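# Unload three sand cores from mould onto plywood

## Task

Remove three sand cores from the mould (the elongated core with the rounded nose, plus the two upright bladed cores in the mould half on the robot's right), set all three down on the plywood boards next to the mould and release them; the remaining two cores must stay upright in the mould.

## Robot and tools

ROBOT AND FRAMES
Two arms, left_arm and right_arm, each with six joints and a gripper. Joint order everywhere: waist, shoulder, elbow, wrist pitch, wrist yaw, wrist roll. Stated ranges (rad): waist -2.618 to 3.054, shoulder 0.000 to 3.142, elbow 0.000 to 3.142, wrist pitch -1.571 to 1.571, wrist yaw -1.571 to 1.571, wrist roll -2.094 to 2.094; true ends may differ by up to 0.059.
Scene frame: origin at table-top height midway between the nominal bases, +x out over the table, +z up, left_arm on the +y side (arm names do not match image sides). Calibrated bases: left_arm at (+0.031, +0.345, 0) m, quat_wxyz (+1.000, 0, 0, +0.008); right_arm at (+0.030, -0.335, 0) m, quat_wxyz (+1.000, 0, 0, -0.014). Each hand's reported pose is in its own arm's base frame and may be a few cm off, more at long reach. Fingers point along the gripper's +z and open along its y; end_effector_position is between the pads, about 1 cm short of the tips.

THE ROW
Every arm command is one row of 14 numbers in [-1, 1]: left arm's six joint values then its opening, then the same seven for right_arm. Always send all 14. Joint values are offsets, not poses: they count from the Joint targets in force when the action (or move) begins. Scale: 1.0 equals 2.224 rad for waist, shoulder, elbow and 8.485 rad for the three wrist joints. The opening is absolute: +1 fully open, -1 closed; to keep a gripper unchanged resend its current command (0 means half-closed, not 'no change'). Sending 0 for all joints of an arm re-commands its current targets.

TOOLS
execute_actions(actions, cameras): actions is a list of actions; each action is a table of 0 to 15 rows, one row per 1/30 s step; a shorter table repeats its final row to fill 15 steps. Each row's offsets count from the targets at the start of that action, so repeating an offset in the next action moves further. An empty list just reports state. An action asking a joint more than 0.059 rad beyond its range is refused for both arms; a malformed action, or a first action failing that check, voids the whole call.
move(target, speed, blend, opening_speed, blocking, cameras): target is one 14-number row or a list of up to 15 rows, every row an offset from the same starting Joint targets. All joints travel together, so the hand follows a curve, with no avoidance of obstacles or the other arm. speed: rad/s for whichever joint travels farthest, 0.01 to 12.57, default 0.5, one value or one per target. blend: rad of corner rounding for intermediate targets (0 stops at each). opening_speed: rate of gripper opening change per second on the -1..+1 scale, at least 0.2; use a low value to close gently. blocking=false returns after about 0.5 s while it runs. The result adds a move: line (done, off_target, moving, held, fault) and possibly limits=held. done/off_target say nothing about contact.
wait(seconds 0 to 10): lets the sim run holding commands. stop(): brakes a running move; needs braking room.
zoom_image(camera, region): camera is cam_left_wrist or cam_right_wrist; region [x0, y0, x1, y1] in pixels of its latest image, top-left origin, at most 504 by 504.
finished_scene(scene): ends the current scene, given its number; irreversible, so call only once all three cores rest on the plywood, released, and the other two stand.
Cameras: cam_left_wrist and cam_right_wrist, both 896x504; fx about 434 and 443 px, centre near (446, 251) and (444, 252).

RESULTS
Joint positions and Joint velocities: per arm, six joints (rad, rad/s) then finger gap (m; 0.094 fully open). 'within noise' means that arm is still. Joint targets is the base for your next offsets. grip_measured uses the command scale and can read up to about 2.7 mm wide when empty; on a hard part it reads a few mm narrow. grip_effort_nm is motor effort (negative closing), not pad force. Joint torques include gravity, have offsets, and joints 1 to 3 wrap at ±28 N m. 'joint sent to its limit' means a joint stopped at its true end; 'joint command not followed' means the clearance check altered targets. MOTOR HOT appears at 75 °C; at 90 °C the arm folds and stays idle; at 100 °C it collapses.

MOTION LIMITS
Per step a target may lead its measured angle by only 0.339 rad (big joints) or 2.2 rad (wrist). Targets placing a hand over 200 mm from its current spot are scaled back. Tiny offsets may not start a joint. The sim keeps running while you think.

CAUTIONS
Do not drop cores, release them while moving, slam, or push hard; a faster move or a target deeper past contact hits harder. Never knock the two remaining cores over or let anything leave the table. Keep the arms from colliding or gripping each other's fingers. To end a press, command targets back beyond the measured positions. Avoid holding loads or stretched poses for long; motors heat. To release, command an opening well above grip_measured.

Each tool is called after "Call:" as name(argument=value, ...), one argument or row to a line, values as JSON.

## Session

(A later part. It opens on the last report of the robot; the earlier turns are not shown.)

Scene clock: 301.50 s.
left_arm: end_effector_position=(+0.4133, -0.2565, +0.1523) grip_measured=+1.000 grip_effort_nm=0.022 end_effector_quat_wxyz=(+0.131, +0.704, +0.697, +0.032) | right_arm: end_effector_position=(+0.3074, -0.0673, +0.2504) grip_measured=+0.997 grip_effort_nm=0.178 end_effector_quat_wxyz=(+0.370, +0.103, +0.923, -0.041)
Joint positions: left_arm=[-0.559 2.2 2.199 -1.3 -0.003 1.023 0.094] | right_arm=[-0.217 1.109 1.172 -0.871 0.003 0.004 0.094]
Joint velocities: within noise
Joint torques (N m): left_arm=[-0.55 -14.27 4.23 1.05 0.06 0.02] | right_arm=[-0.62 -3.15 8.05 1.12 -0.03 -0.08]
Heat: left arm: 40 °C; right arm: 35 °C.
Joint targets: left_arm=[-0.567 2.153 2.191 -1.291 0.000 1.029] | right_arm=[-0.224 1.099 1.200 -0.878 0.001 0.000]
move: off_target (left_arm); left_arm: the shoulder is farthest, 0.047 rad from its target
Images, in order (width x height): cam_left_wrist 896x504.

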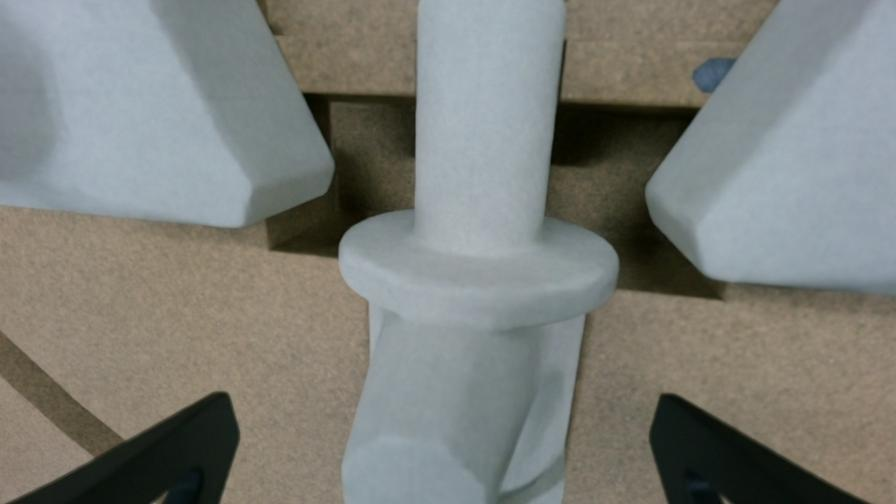

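Call:
move(
  target=[0,0,0,0,0,0,-0.9,0,0,0,0,0,0,1],
  opening_speed=0.7,
  cameras=["cam_left_wrist"],
)

Scene clock: 306.83 s.
left_arm: end_effector_position=(+0.4134, -0.2566, +0.1526) grip_measured=-0.269 grip_effort_nm=-1.004 end_effector_quat_wxyz=(+0.131, +0.704, +0.697, +0.032) | right_arm: end_effector_position=(+0.3074, -0.0673, +0.2504) grip_measured=+0.997 grip_effort_nm=0.183 end_effector_quat_wxyz=(+0.370, +0.103, +0.923, -0.041)
Joint positions: left_arm=[-0.559 2.199 2.199 -1.299 -0.003 1.023 0.034] | right_arm=[-0.217 1.109 1.172 -0.871 0.003 0.004 0.094]
Joint velocities: within noise
Joint torques (N m): left_arm=[-0.57 -14.24 4.16 1.05 0.05 -0.01] | right_arm=[-0.62 -3.17 8.06 1.13 -0.04 -0.09]
Heat: left arm: 39 °C; right arm: 35 °C.
Joint targets: left_arm=[-0.567 2.153 2.191 -1.292 0.000 1.029] | right_arm=[-0.224 1.099 1.200 -0.878 0.001 0.000]
move: off_target (left_arm); left_arm: the shoulder is farthest, 0.046 rad from its target
Images, in order (width x height): cam_left_wrist 896x504.

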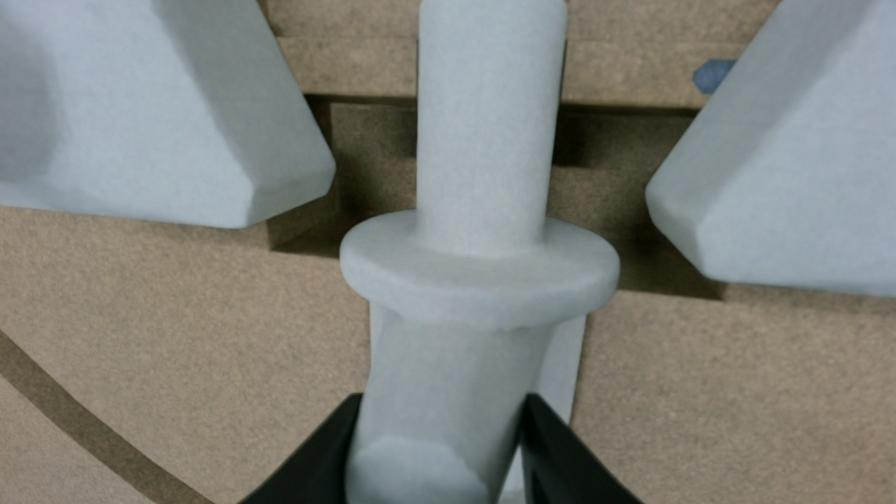

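Call:
move(
  target=[
    [0.019,0.07,-0.0117,0,0,0,-0.9,0,0,0,0,0,0,1],
    [0.046,0.152,-0.0255,0,0,0,-0.9,0,0,0,0,0,0,1],
  ],
  speed=0.01,
  cameras=[],
  blocking=false,
)

Call:
stop(
  cameras=[],
)

Call:
execute_actions(
  actions=[],
  cameras=[],
)

Scene clock: 315.60 s.
left_arm: end_effector_position=(+0.4134, -0.2566, +0.1526) grip_measured=-0.269 grip_effort_nm=-1.004 end_effector_quat_wxyz=(+0.131, +0.704, +0.697, +0.032) | right_arm: end_effector_position=(+0.3074, -0.0673, +0.2504) grip_measured=+0.997 grip_effort_nm=0.178 end_effector_quat_wxyz=(+0.370, +0.103, +0.923, -0.041)
Joint positions: left_arm=[-0.559 2.199 2.199 -1.299 -0.003 1.023 0.034] | right_arm=[-0.217 1.109 1.172 -0.871 0.003 0.004 0.094]
Joint velocities: within noise
Joint torques (N m): left_arm=[-0.51 -13.9 4.15 1.01 0.04 0.03] | right_arm=[-0.61 -3.17 8.06 1.13 -0.02 -0.08]
Heat: left arm: 44 °C; right arm: 35 °C.
Joint targets: left_arm=[-0.565 2.158 2.190 -1.292 0.000 1.029] | right_arm=[-0.224 1.099 1.200 -0.878 0.001 0.000]
Tool commands: left_gripper/opening=-0.9 right_gripper/opening=+1.0
move: running; path passed 0 of 2 targets; left_arm: the shoulder is farthest, 0.292 rad from its target
No camera images: "cameras" was empty.

Scene clock: 315.83 s.
left_arm: end_effector_position=(+0.4134, -0.2566, +0.1526) grip_measured=-0.269 grip_effort_nm=-0.999 end_effector_quat_wxyz=(+0.131, +0.704, +0.697, +0.032) | right_arm: end_effector_position=(+0.3074, -0.0673, +0.2504) grip_measured=+0.997 grip_effort_nm=0.183 end_effector_quat_wxyz=(+0.370, +0.103, +0.923, -0.041)
Joint positions: left_arm=[-0.559 2.199 2.199 -1.299 -0.003 1.023 0.034] | right_arm=[-0.217 1.109 1.172 -0.871 0.003 0.004 0.094]
Joint velocities: within noise
Joint torques (N m): left_arm=[-0.53 -13.76 4.23 1.03 0.06 0] | right_arm=[-0.64 -3.18 8.06 1.14 -0.03 -0.09]
Heat: left arm: 44 °C; right arm: 35 °C.
Joint targets: left_arm=[-0.565 2.158 2.190 -1.292 0.000 1.029] | right_arm=[-0.224 1.099 1.200 -0.878 0.001 0.000]
Tool commands: left_gripper/opening=-0.9 right_gripper/opening=+1.0
earlier move: stopped; path passed 0 of 2 targets; left_arm: the shoulder is farthest, 0.292 rad from its target
No camera images: "cameras" was empty.

Scene clock: 315.83 s.
left_arm: end_effector_position=(+0.4134, -0.2566, +0.1526) grip_measured=-0.269 grip_effort_nm=-0.999 end_effector_quat_wxyz=(+0.131, +0.704, +0.697, +0.032) | right_arm: end_effector_position=(+0.3074, -0.0673, +0.2504) grip_measured=+0.997 grip_effort_nm=0.183 end_effector_quat_wxyz=(+0.370, +0.103, +0.923, -0.041)
Joint positions: left_arm=[-0.559 2.199 2.199 -1.299 -0.003 1.023 0.034] | right_arm=[-0.217 1.109 1.172 -0.871 0.003 0.004 0.094]
Joint velocities: within noise
Joint torques (N m): left_arm=[-0.53 -13.76 4.23 1.03 0.06 0] | right_arm=[-0.64 -3.18 8.06 1.14 -0.03 -0.09]
Heat: left arm: 44 °C; right arm: 35 °C.
Joint targets: left_arm=[-0.565 2.158 2.190 -1.292 0.000 1.029] | right_arm=[-0.224 1.099 1.200 -0.878 0.001 0.000]
Tool commands: left_gripper/opening=-0.9 right_gripper/opening=+1.0
No camera images: "cameras" was empty.

Call:
move(
  target=[
    [0,0.019,0.07,-0.0117,0,0,-0.9,0,0,0,0,0,0,1],
    [0,0.046,0.152,-0.0255,0,0,-0.9,0,0,0,0,0,0,1],
  ],
  speed=0.25,
  cameras=["cam_left_wrist"],
)

Scene clock: 320.83 s.
left_arm: end_effector_position=(+0.4061, -0.2516, +0.1943) grip_measured=-0.271 grip_effort_nm=-1.004 end_effector_quat_wxyz=(+0.126, +0.705, +0.698, +0.032) | right_arm: end_effector_position=(+0.3074, -0.0673, +0.2504) grip_measured=+0.997 grip_effort_nm=0.183 end_effector_quat_wxyz=(+0.370, +0.103, +0.923, -0.041)
Joint positions: left_arm=[-0.559 2.261 2.482 -1.532 -0.005 1.023 0.034] | right_arm=[-0.217 1.109 1.172 -0.871 0.003 0.004 0.094]
Joint velocities: within noise
Joint torques (N m): left_arm=[-0.51 -10.7 8.43 1.17 0.09 0.03] | right_arm=[-0.61 -3.15 8.05 1.13 -0.04 -0.09]
Heat: left arm: 44 °C; right arm: 35 °C.
Joint targets: left_arm=[-0.565 2.260 2.528 -1.508 0.000 1.029] | right_arm=[-0.224 1.099 1.200 -0.878 0.001 0.000]
move: off_target (left_arm); left_arm: the elbow is farthest, 0.046 rad from its target
Images, in order (width x height): cam_left_wrist 896x504.

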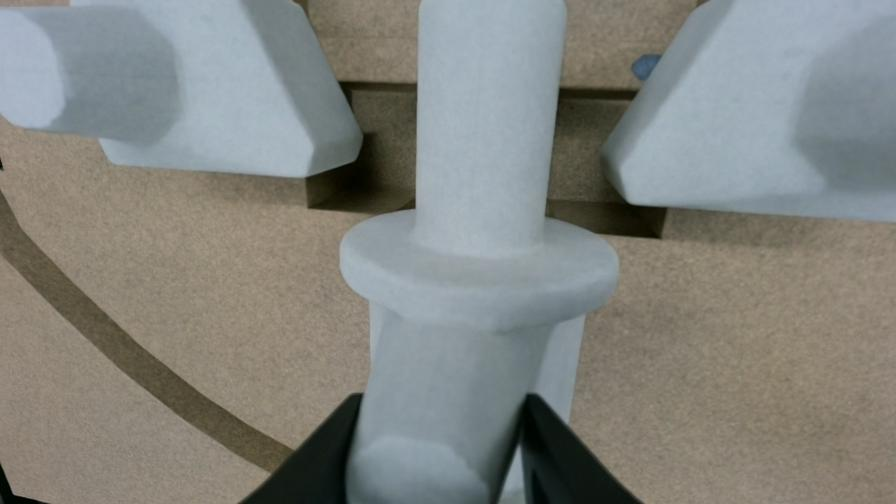

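Call:
move(
  target=[
    [0,-0.09,0,0,0,0,-0.9,0,0,0,0,0,0,1],
    [0,-0.425,-0.4717,0.0405,0,0,-0.9,0,0,0,0,0,0,1],
    [0.49,-0.425,-0.4717,0.0405,0,-0.0376,-0.9,0,0,0,0,0,0,1],
    [0.49,-0.3665,-0.5387,0.038,0,-0.0376,-0.9,0,0,0,0,0,0,1],
  ],
  speed=0.7,
  blend=0.05,
)

Scene clock: 332.90 s.
left_arm: end_effector_position=(+0.2512, +0.1490, +0.1550) grip_measured=-0.271 grip_effort_nm=-0.994 end_effector_quat_wxyz=(+0.072, +0.095, +0.991, +0.060) | right_arm: end_effector_position=(+0.3074, -0.0673, +0.2504) grip_measured=+0.997 grip_effort_nm=0.183 end_effector_quat_wxyz=(+0.370, +0.103, +0.923, -0.041)
Joint positions: left_arm=[0.523 1.474 1.305 -1.215 -0.014 0.717 0.034] | right_arm=[-0.217 1.109 1.172 -0.871 0.003 0.004 0.094]
Joint velocities: within noise
Joint torques (N m): left_arm=[0.08 -7.21 6.97 1.12 0.17 -0.15] | right_arm=[-0.61 -3.19 8.05 1.14 -0.03 -0.08]
Heat: left arm: 42 °C; right arm: 35 °C.
Joint targets: left_arm=[0.525 1.445 1.330 -1.185 0.000 0.710] | right_arm=[-0.224 1.099 1.200 -0.878 0.001 0.000]
move: done

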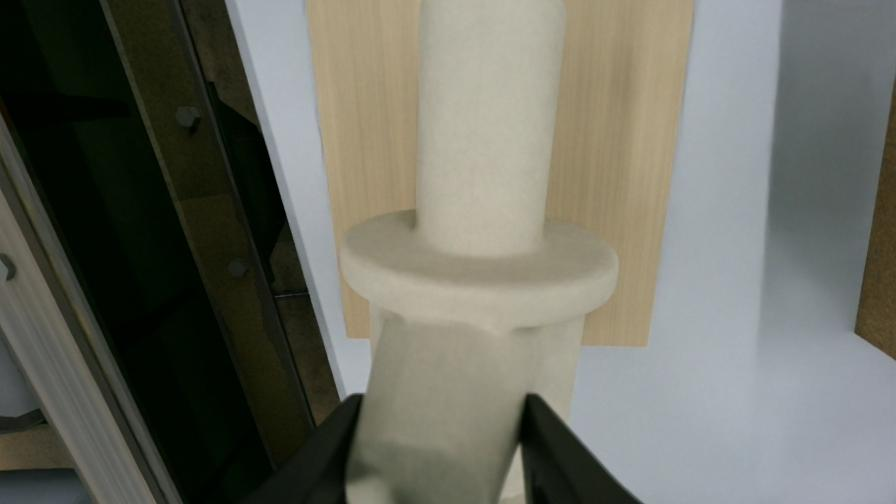

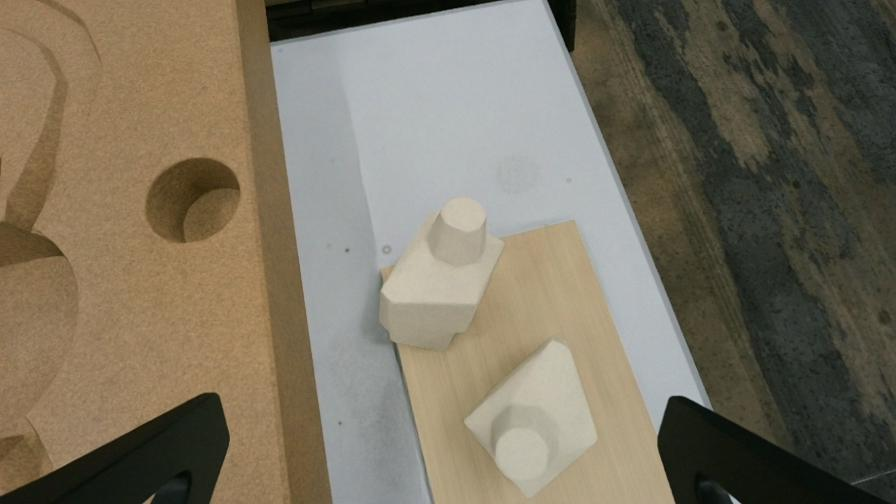

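Call:
move(
  target=[-0.058,0.007,-0.032,0.0197,0,-0.0152,-0.9,0,0,0,0,0,0,1],
  speed=0.25,
  cameras=["cam_left_wrist"],
)

Scene clock: 340.97 s.
left_arm: end_effector_position=(+0.2891, +0.1253, +0.1464) grip_measured=-0.271 grip_effort_nm=-0.999 end_effector_quat_wxyz=(+0.120, +0.092, +0.986, +0.070) | right_arm: end_effector_position=(+0.3074, -0.0673, +0.2504) grip_measured=+0.997 grip_effort_nm=0.178 end_effector_quat_wxyz=(+0.370, +0.103, +0.923, -0.041)
Joint positions: left_arm=[0.401 1.474 1.25 -1.067 -0.009 0.589 0.034] | right_arm=[-0.217 1.109 1.172 -0.871 0.003 0.004 0.094]
Joint velocities: within noise
Joint torques (N m): left_arm=[-0.35 -6.05 5.79 1.51 0.12 -0.12] | right_arm=[-0.59 -3.15 8.06 1.13 -0.03 -0.09]
Heat: left arm: 38 °C; right arm: 35 °C.
Joint targets: left_arm=[0.396 1.461 1.259 -1.018 0.000 0.582] | right_arm=[-0.224 1.099 1.200 -0.878 0.001 0.000]
move: off_target (left_arm); left_arm: the wrist pitch is farthest, 0.049 rad from its target
Images, in order (width x height): cam_left_wrist 896x504.

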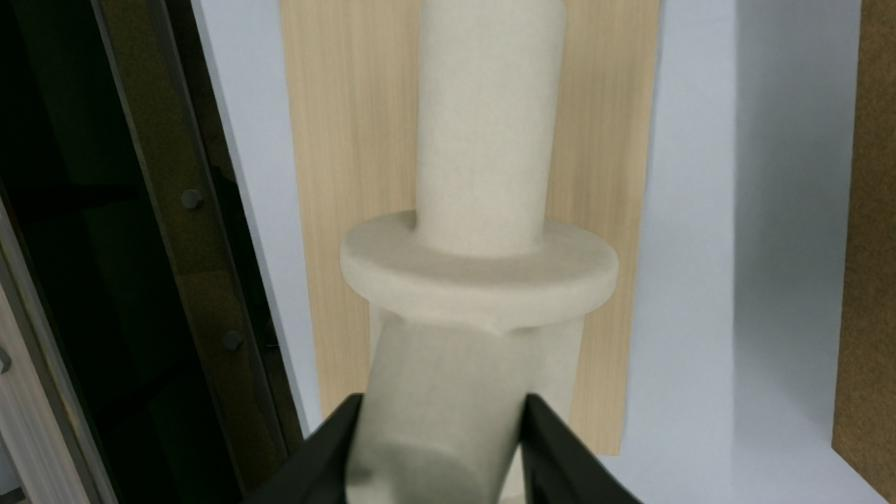

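Call:
move(
  target=[0,0.002,-0.027,0.0055,0,0,-0.9,0,0,0,0,0,0,1],
  speed=0.12,
  cameras=[],
)

Call:
move(
  target=[0,0.002,-0.0225,0.0055,0,0,-0.9,0,0,0,0,0,0,1],
  speed=0.1,
  cameras=["cam_left_wrist"],
)

Scene clock: 344.60 s.
left_arm: end_effector_position=(+0.2862, +0.1241, +0.1303) grip_measured=-0.271 grip_effort_nm=-1.004 end_effector_quat_wxyz=(+0.115, +0.092, +0.987, +0.067) | right_arm: end_effector_position=(+0.3074, -0.0673, +0.2504) grip_measured=+0.997 grip_effort_nm=0.178 end_effector_quat_wxyz=(+0.370, +0.103, +0.923, -0.041)
Joint positions: left_arm=[0.401 1.474 1.189 -1.019 -0.009 0.588 0.034] | right_arm=[-0.217 1.109 1.172 -0.871 0.003 0.004 0.094]
Joint velocities: within noise
Joint torques (N m): left_arm=[-0.35 -5.76 5.76 1.46 0.12 -0.12] | right_arm=[-0.61 -3.17 8.08 1.13 -0.03 -0.09]
Heat: left arm: 37 °C; right arm: 35 °C.
Joint targets: left_arm=[0.396 1.465 1.199 -0.972 0.000 0.581] | right_arm=[-0.224 1.099 1.200 -0.878 0.001 0.000]
move: off_target (left_arm); left_arm: the wrist pitch is farthest, 0.047 rad from its target
No camera images: "cameras" was empty.

Scene clock: 345.37 s.
left_arm: end_effector_position=(+0.2843, +0.1232, +0.1190) grip_measured=-0.271 grip_effort_nm=-0.994 end_effector_quat_wxyz=(+0.112, +0.092, +0.987, +0.065) | right_arm: end_effector_position=(+0.3074, -0.0673, +0.2504) grip_measured=+0.997 grip_effort_nm=0.178 end_effector_quat_wxyz=(+0.370, +0.103, +0.923, -0.041)
Joint positions: left_arm=[0.401 1.474 1.146 -0.981 -0.009 0.588 0.034] | right_arm=[-0.217 1.109 1.172 -0.871 0.003 0.004 0.094]
Joint velocities: within noise
Joint torques (N m): left_arm=[-0.39 -5.31 5.18 1.55 0.1 -0.12] | right_arm=[-0.61 -3.18 8.08 1.13 -0.03 -0.08]
Heat: left arm: 37 °C; right arm: 35 °C.
Joint targets: left_arm=[0.396 1.470 1.149 -0.925 0.000 0.581] | right_arm=[-0.224 1.099 1.200 -0.878 0.001 0.000]
move: off_target (left_arm); left_arm: the wrist pitch is farthest, 0.056 rad from its target
Images, in order (width x height): cam_left_wrist 896x504.

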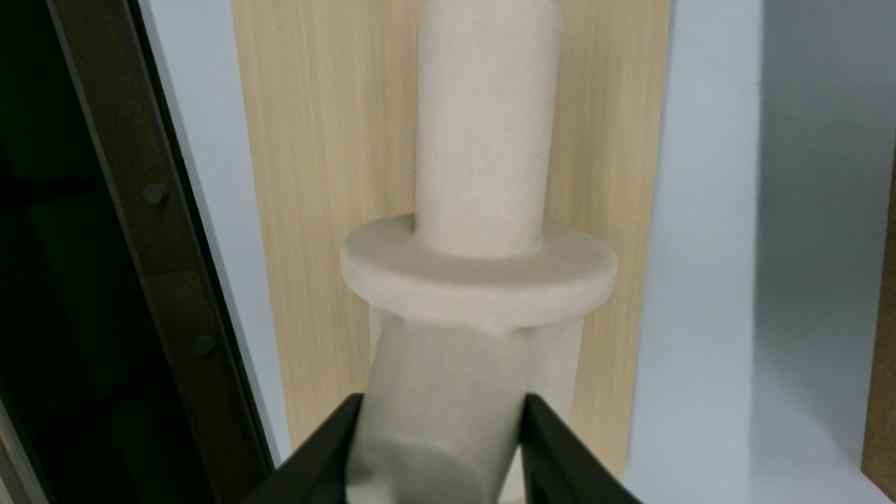

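Call:
move(
  target=[0,0.002,-0.0135,0.0035,0,0,-0.9,0,0,0,0,0,0,1],
  speed=0.06,
  cameras=[],
)

Call:
move(
  target=[0,0.002,-0.0135,0.0035,0,0,-0.9,0,0,0,0,0,0,1],
  speed=0.06,
  cameras=["cam_left_wrist"],
)

Scene clock: 348.57 s.
left_arm: end_effector_position=(+0.2871, +0.1234, +0.1167) grip_measured=-0.271 grip_effort_nm=-0.999 end_effector_quat_wxyz=(+0.118, +0.091, +0.986, +0.068) | right_arm: end_effector_position=(+0.3074, -0.0673, +0.2504) grip_measured=+0.997 grip_effort_nm=0.183 end_effector_quat_wxyz=(+0.370, +0.103, +0.923, -0.041)
Joint positions: left_arm=[0.399 1.474 1.133 -0.956 -0.007 0.585 0.034] | right_arm=[-0.217 1.109 1.172 -0.871 0.003 0.004 0.094]
Joint velocities: within noise
Joint torques (N m): left_arm=[-0.16 -5.04 3.85 1.62 0.11 -0.09] | right_arm=[-0.61 -3.17 8.08 1.13 -0.04 -0.09]
Heat: left arm: 37 °C; right arm: 35 °C.
Joint targets: left_arm=[0.396 1.474 1.119 -0.895 0.000 0.581] | right_arm=[-0.224 1.099 1.200 -0.878 0.001 0.000]
move: off_target (left_arm); left_arm: the wrist pitch is farthest, 0.061 rad from its target
No camera images: "cameras" was empty.

Scene clock: 349.33 s.
left_arm: end_effector_position=(+0.2880, +0.1231, +0.1155) grip_measured=-0.271 grip_effort_nm=-0.999 end_effector_quat_wxyz=(+0.124, +0.092, +0.986, +0.069) | right_arm: end_effector_position=(+0.3074, -0.0673, +0.2504) grip_measured=+0.997 grip_effort_nm=0.178 end_effector_quat_wxyz=(+0.370, +0.103, +0.923, -0.041)
Joint positions: left_arm=[0.399 1.467 1.119 -0.937 -0.004 0.585 0.034] | right_arm=[-0.217 1.109 1.172 -0.871 0.003 0.004 0.094]
Joint velocities: within noise
Joint torques (N m): left_arm=[-0.13 -4.1 2.62 1.76 0.04 -0.11] | right_arm=[-0.59 -3.18 8.05 1.14 -0.03 -0.08]
Heat: left arm: 37 °C; right arm: 35 °C.
Joint targets: left_arm=[0.396 1.478 1.089 -0.866 0.000 0.582] | right_arm=[-0.224 1.099 1.200 -0.878 0.001 0.000]
move: off_target (left_arm); left_arm: the wrist pitch is farthest, 0.072 rad from its target
Images, in order (width x height): cam_left_wrist 896x504.

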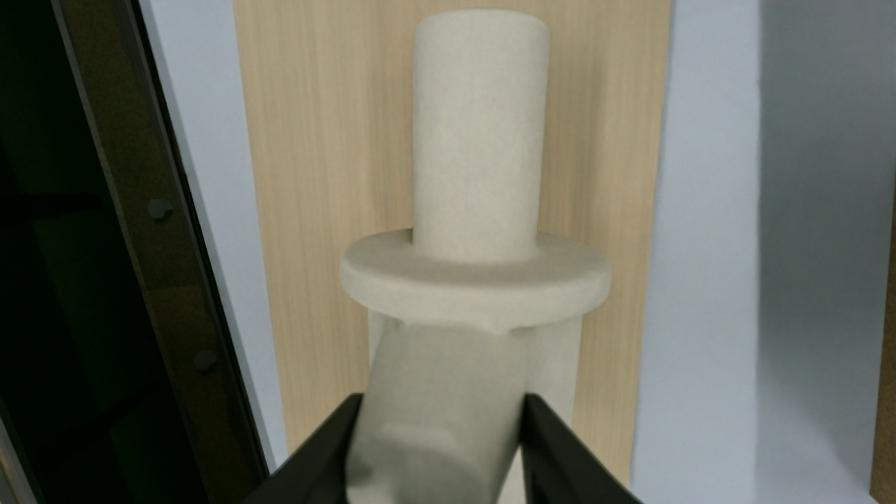

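Call:
move(
  target=[
    [0,0.002,-0.012,0.003,0,0,-0.9,0,0,0,0,0,0,1],
    [0,0.002,-0.012,0.003,0,0,-0.15,0,0,0,0,0,0,1],
    [0,0.002,-0.012,0.003,0,0,0.9,0,0,0,0,0,0,1],
  ],
  speed=0.06,
  opening_speed=0.4,
  cameras=["cam_left_wrist"],
)

Scene clock: 358.03 s.
left_arm: end_effector_position=(+0.2952, +0.1242, +0.1056) grip_measured=+0.898 grip_effort_nm=0.125 end_effector_quat_wxyz=(+0.141, +0.093, +0.983, +0.074) | right_arm: end_effector_position=(+0.3074, -0.0673, +0.2504) grip_measured=+0.997 grip_effort_nm=0.183 end_effector_quat_wxyz=(+0.370, +0.103, +0.923, -0.041)
Joint positions: left_arm=[0.397 1.47 1.072 -0.854 0.003 0.584 0.089] | right_arm=[-0.217 1.109 1.172 -0.871 0.003 0.004 0.094]
Joint velocities: within noise
Joint torques (N m): left_arm=[0.01 -4.21 4.25 1.18 -0.03 -0.1] | right_arm=[-0.61 -3.15 8.05 1.13 -0.03 -0.09]
Heat: left arm: 38 °C; right arm: 35 °C.
Joint targets: left_arm=[0.396 1.483 1.062 -0.840 0.000 0.581] | right_arm=[-0.224 1.099 1.200 -0.878 0.001 0.000]
move: done; target 2's new numbers were sent with left_arm's wrist pitch 0.078 rad from that target; target 3's new numbers were sent with left_arm's wrist pitch 0.038 rad from that target
Images, in order (width x height): cam_left_wrist 896x504.

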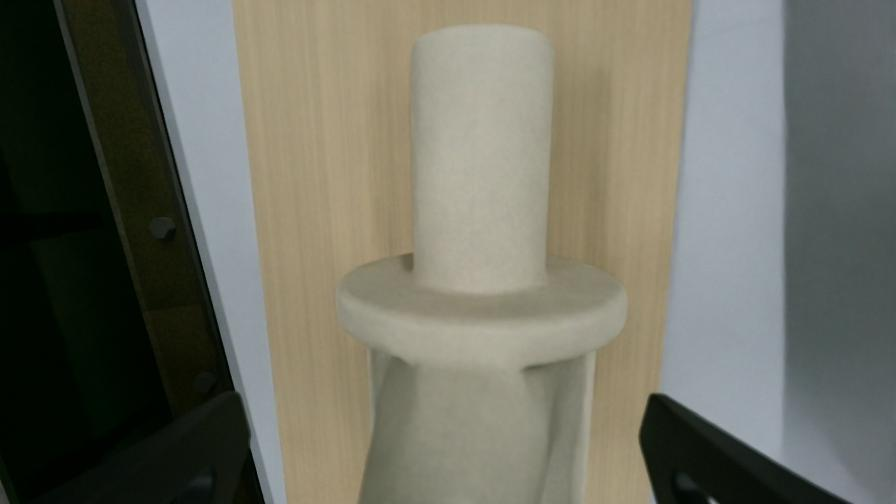

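Call:
move(
  target=[0,0,0.225,-0.059,0,0,1,0,0,0,0,0,0,1],
)

Scene clock: 361.23 s.
left_arm: end_effector_position=(+0.2852, +0.1201, +0.2206) grip_measured=+0.998 grip_effort_nm=0.115 end_effector_quat_wxyz=(+0.134, +0.093, +0.984, +0.070) | right_arm: end_effector_position=(+0.3074, -0.0673, +0.2504) grip_measured=+0.997 grip_effort_nm=0.183 end_effector_quat_wxyz=(+0.370, +0.103, +0.923, -0.041)
Joint positions: left_arm=[0.397 1.475 1.542 -1.333 0.002 0.584 0.094] | right_arm=[-0.217 1.109 1.172 -0.871 0.003 0.004 0.094]
Joint velocities: within noise
Joint torques (N m): left_arm=[-0.03 -4.29 6.6 0.94 0 -0.08] | right_arm=[-0.62 -3.19 8.05 1.13 -0.03 -0.08]
Heat: left arm: 37 °C; right arm: 35 °C.
Joint targets: left_arm=[0.396 1.483 1.563 -1.341 0.000 0.581] | right_arm=[-0.224 1.099 1.200 -0.878 0.001 0.000]
move: done

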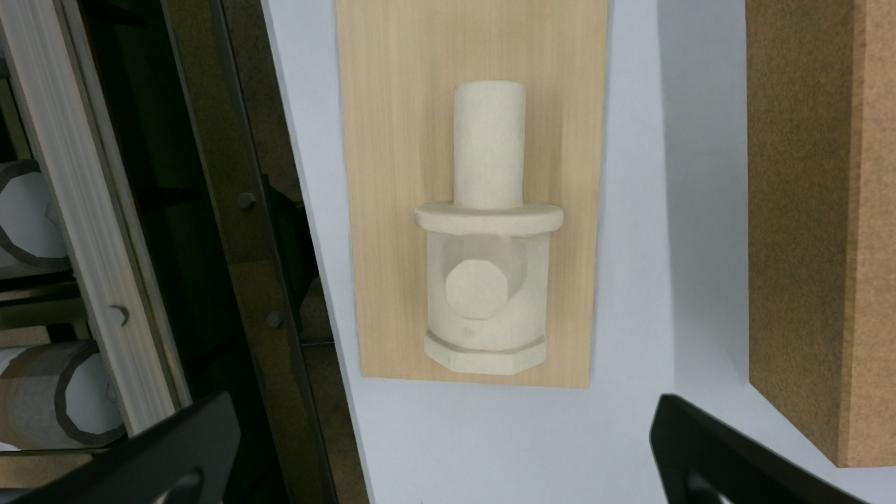

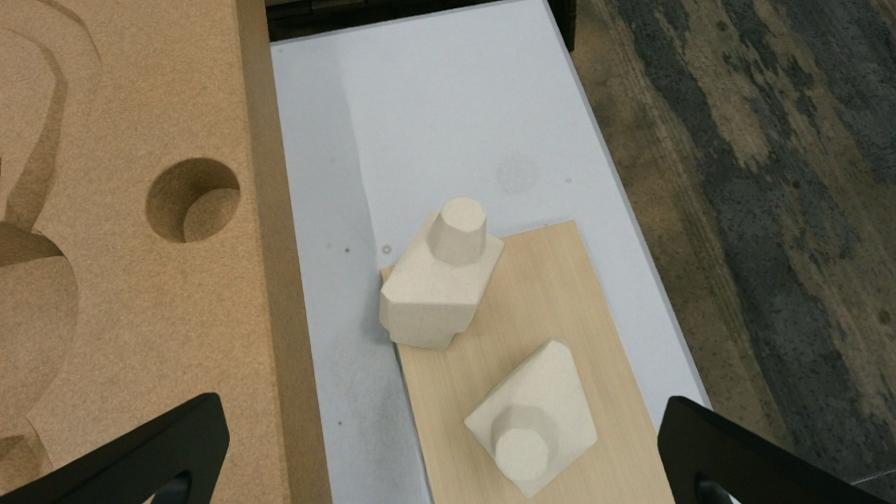

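Call:
zoom_image(
  camera="cam_right_wrist",
  region=[340, 180, 640, 500],
)

Scaled by 1.575.

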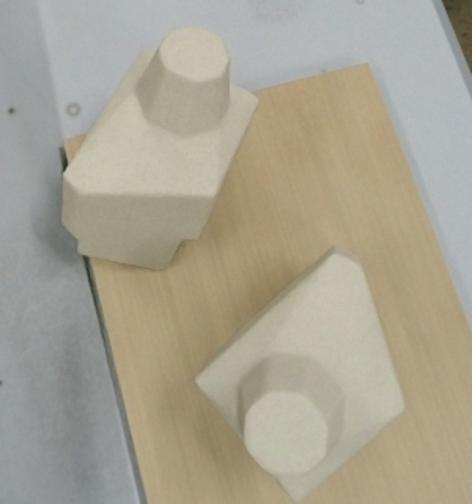

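Call:
finished_scene(
  scene=2,
)

The scene is finished: the task was done.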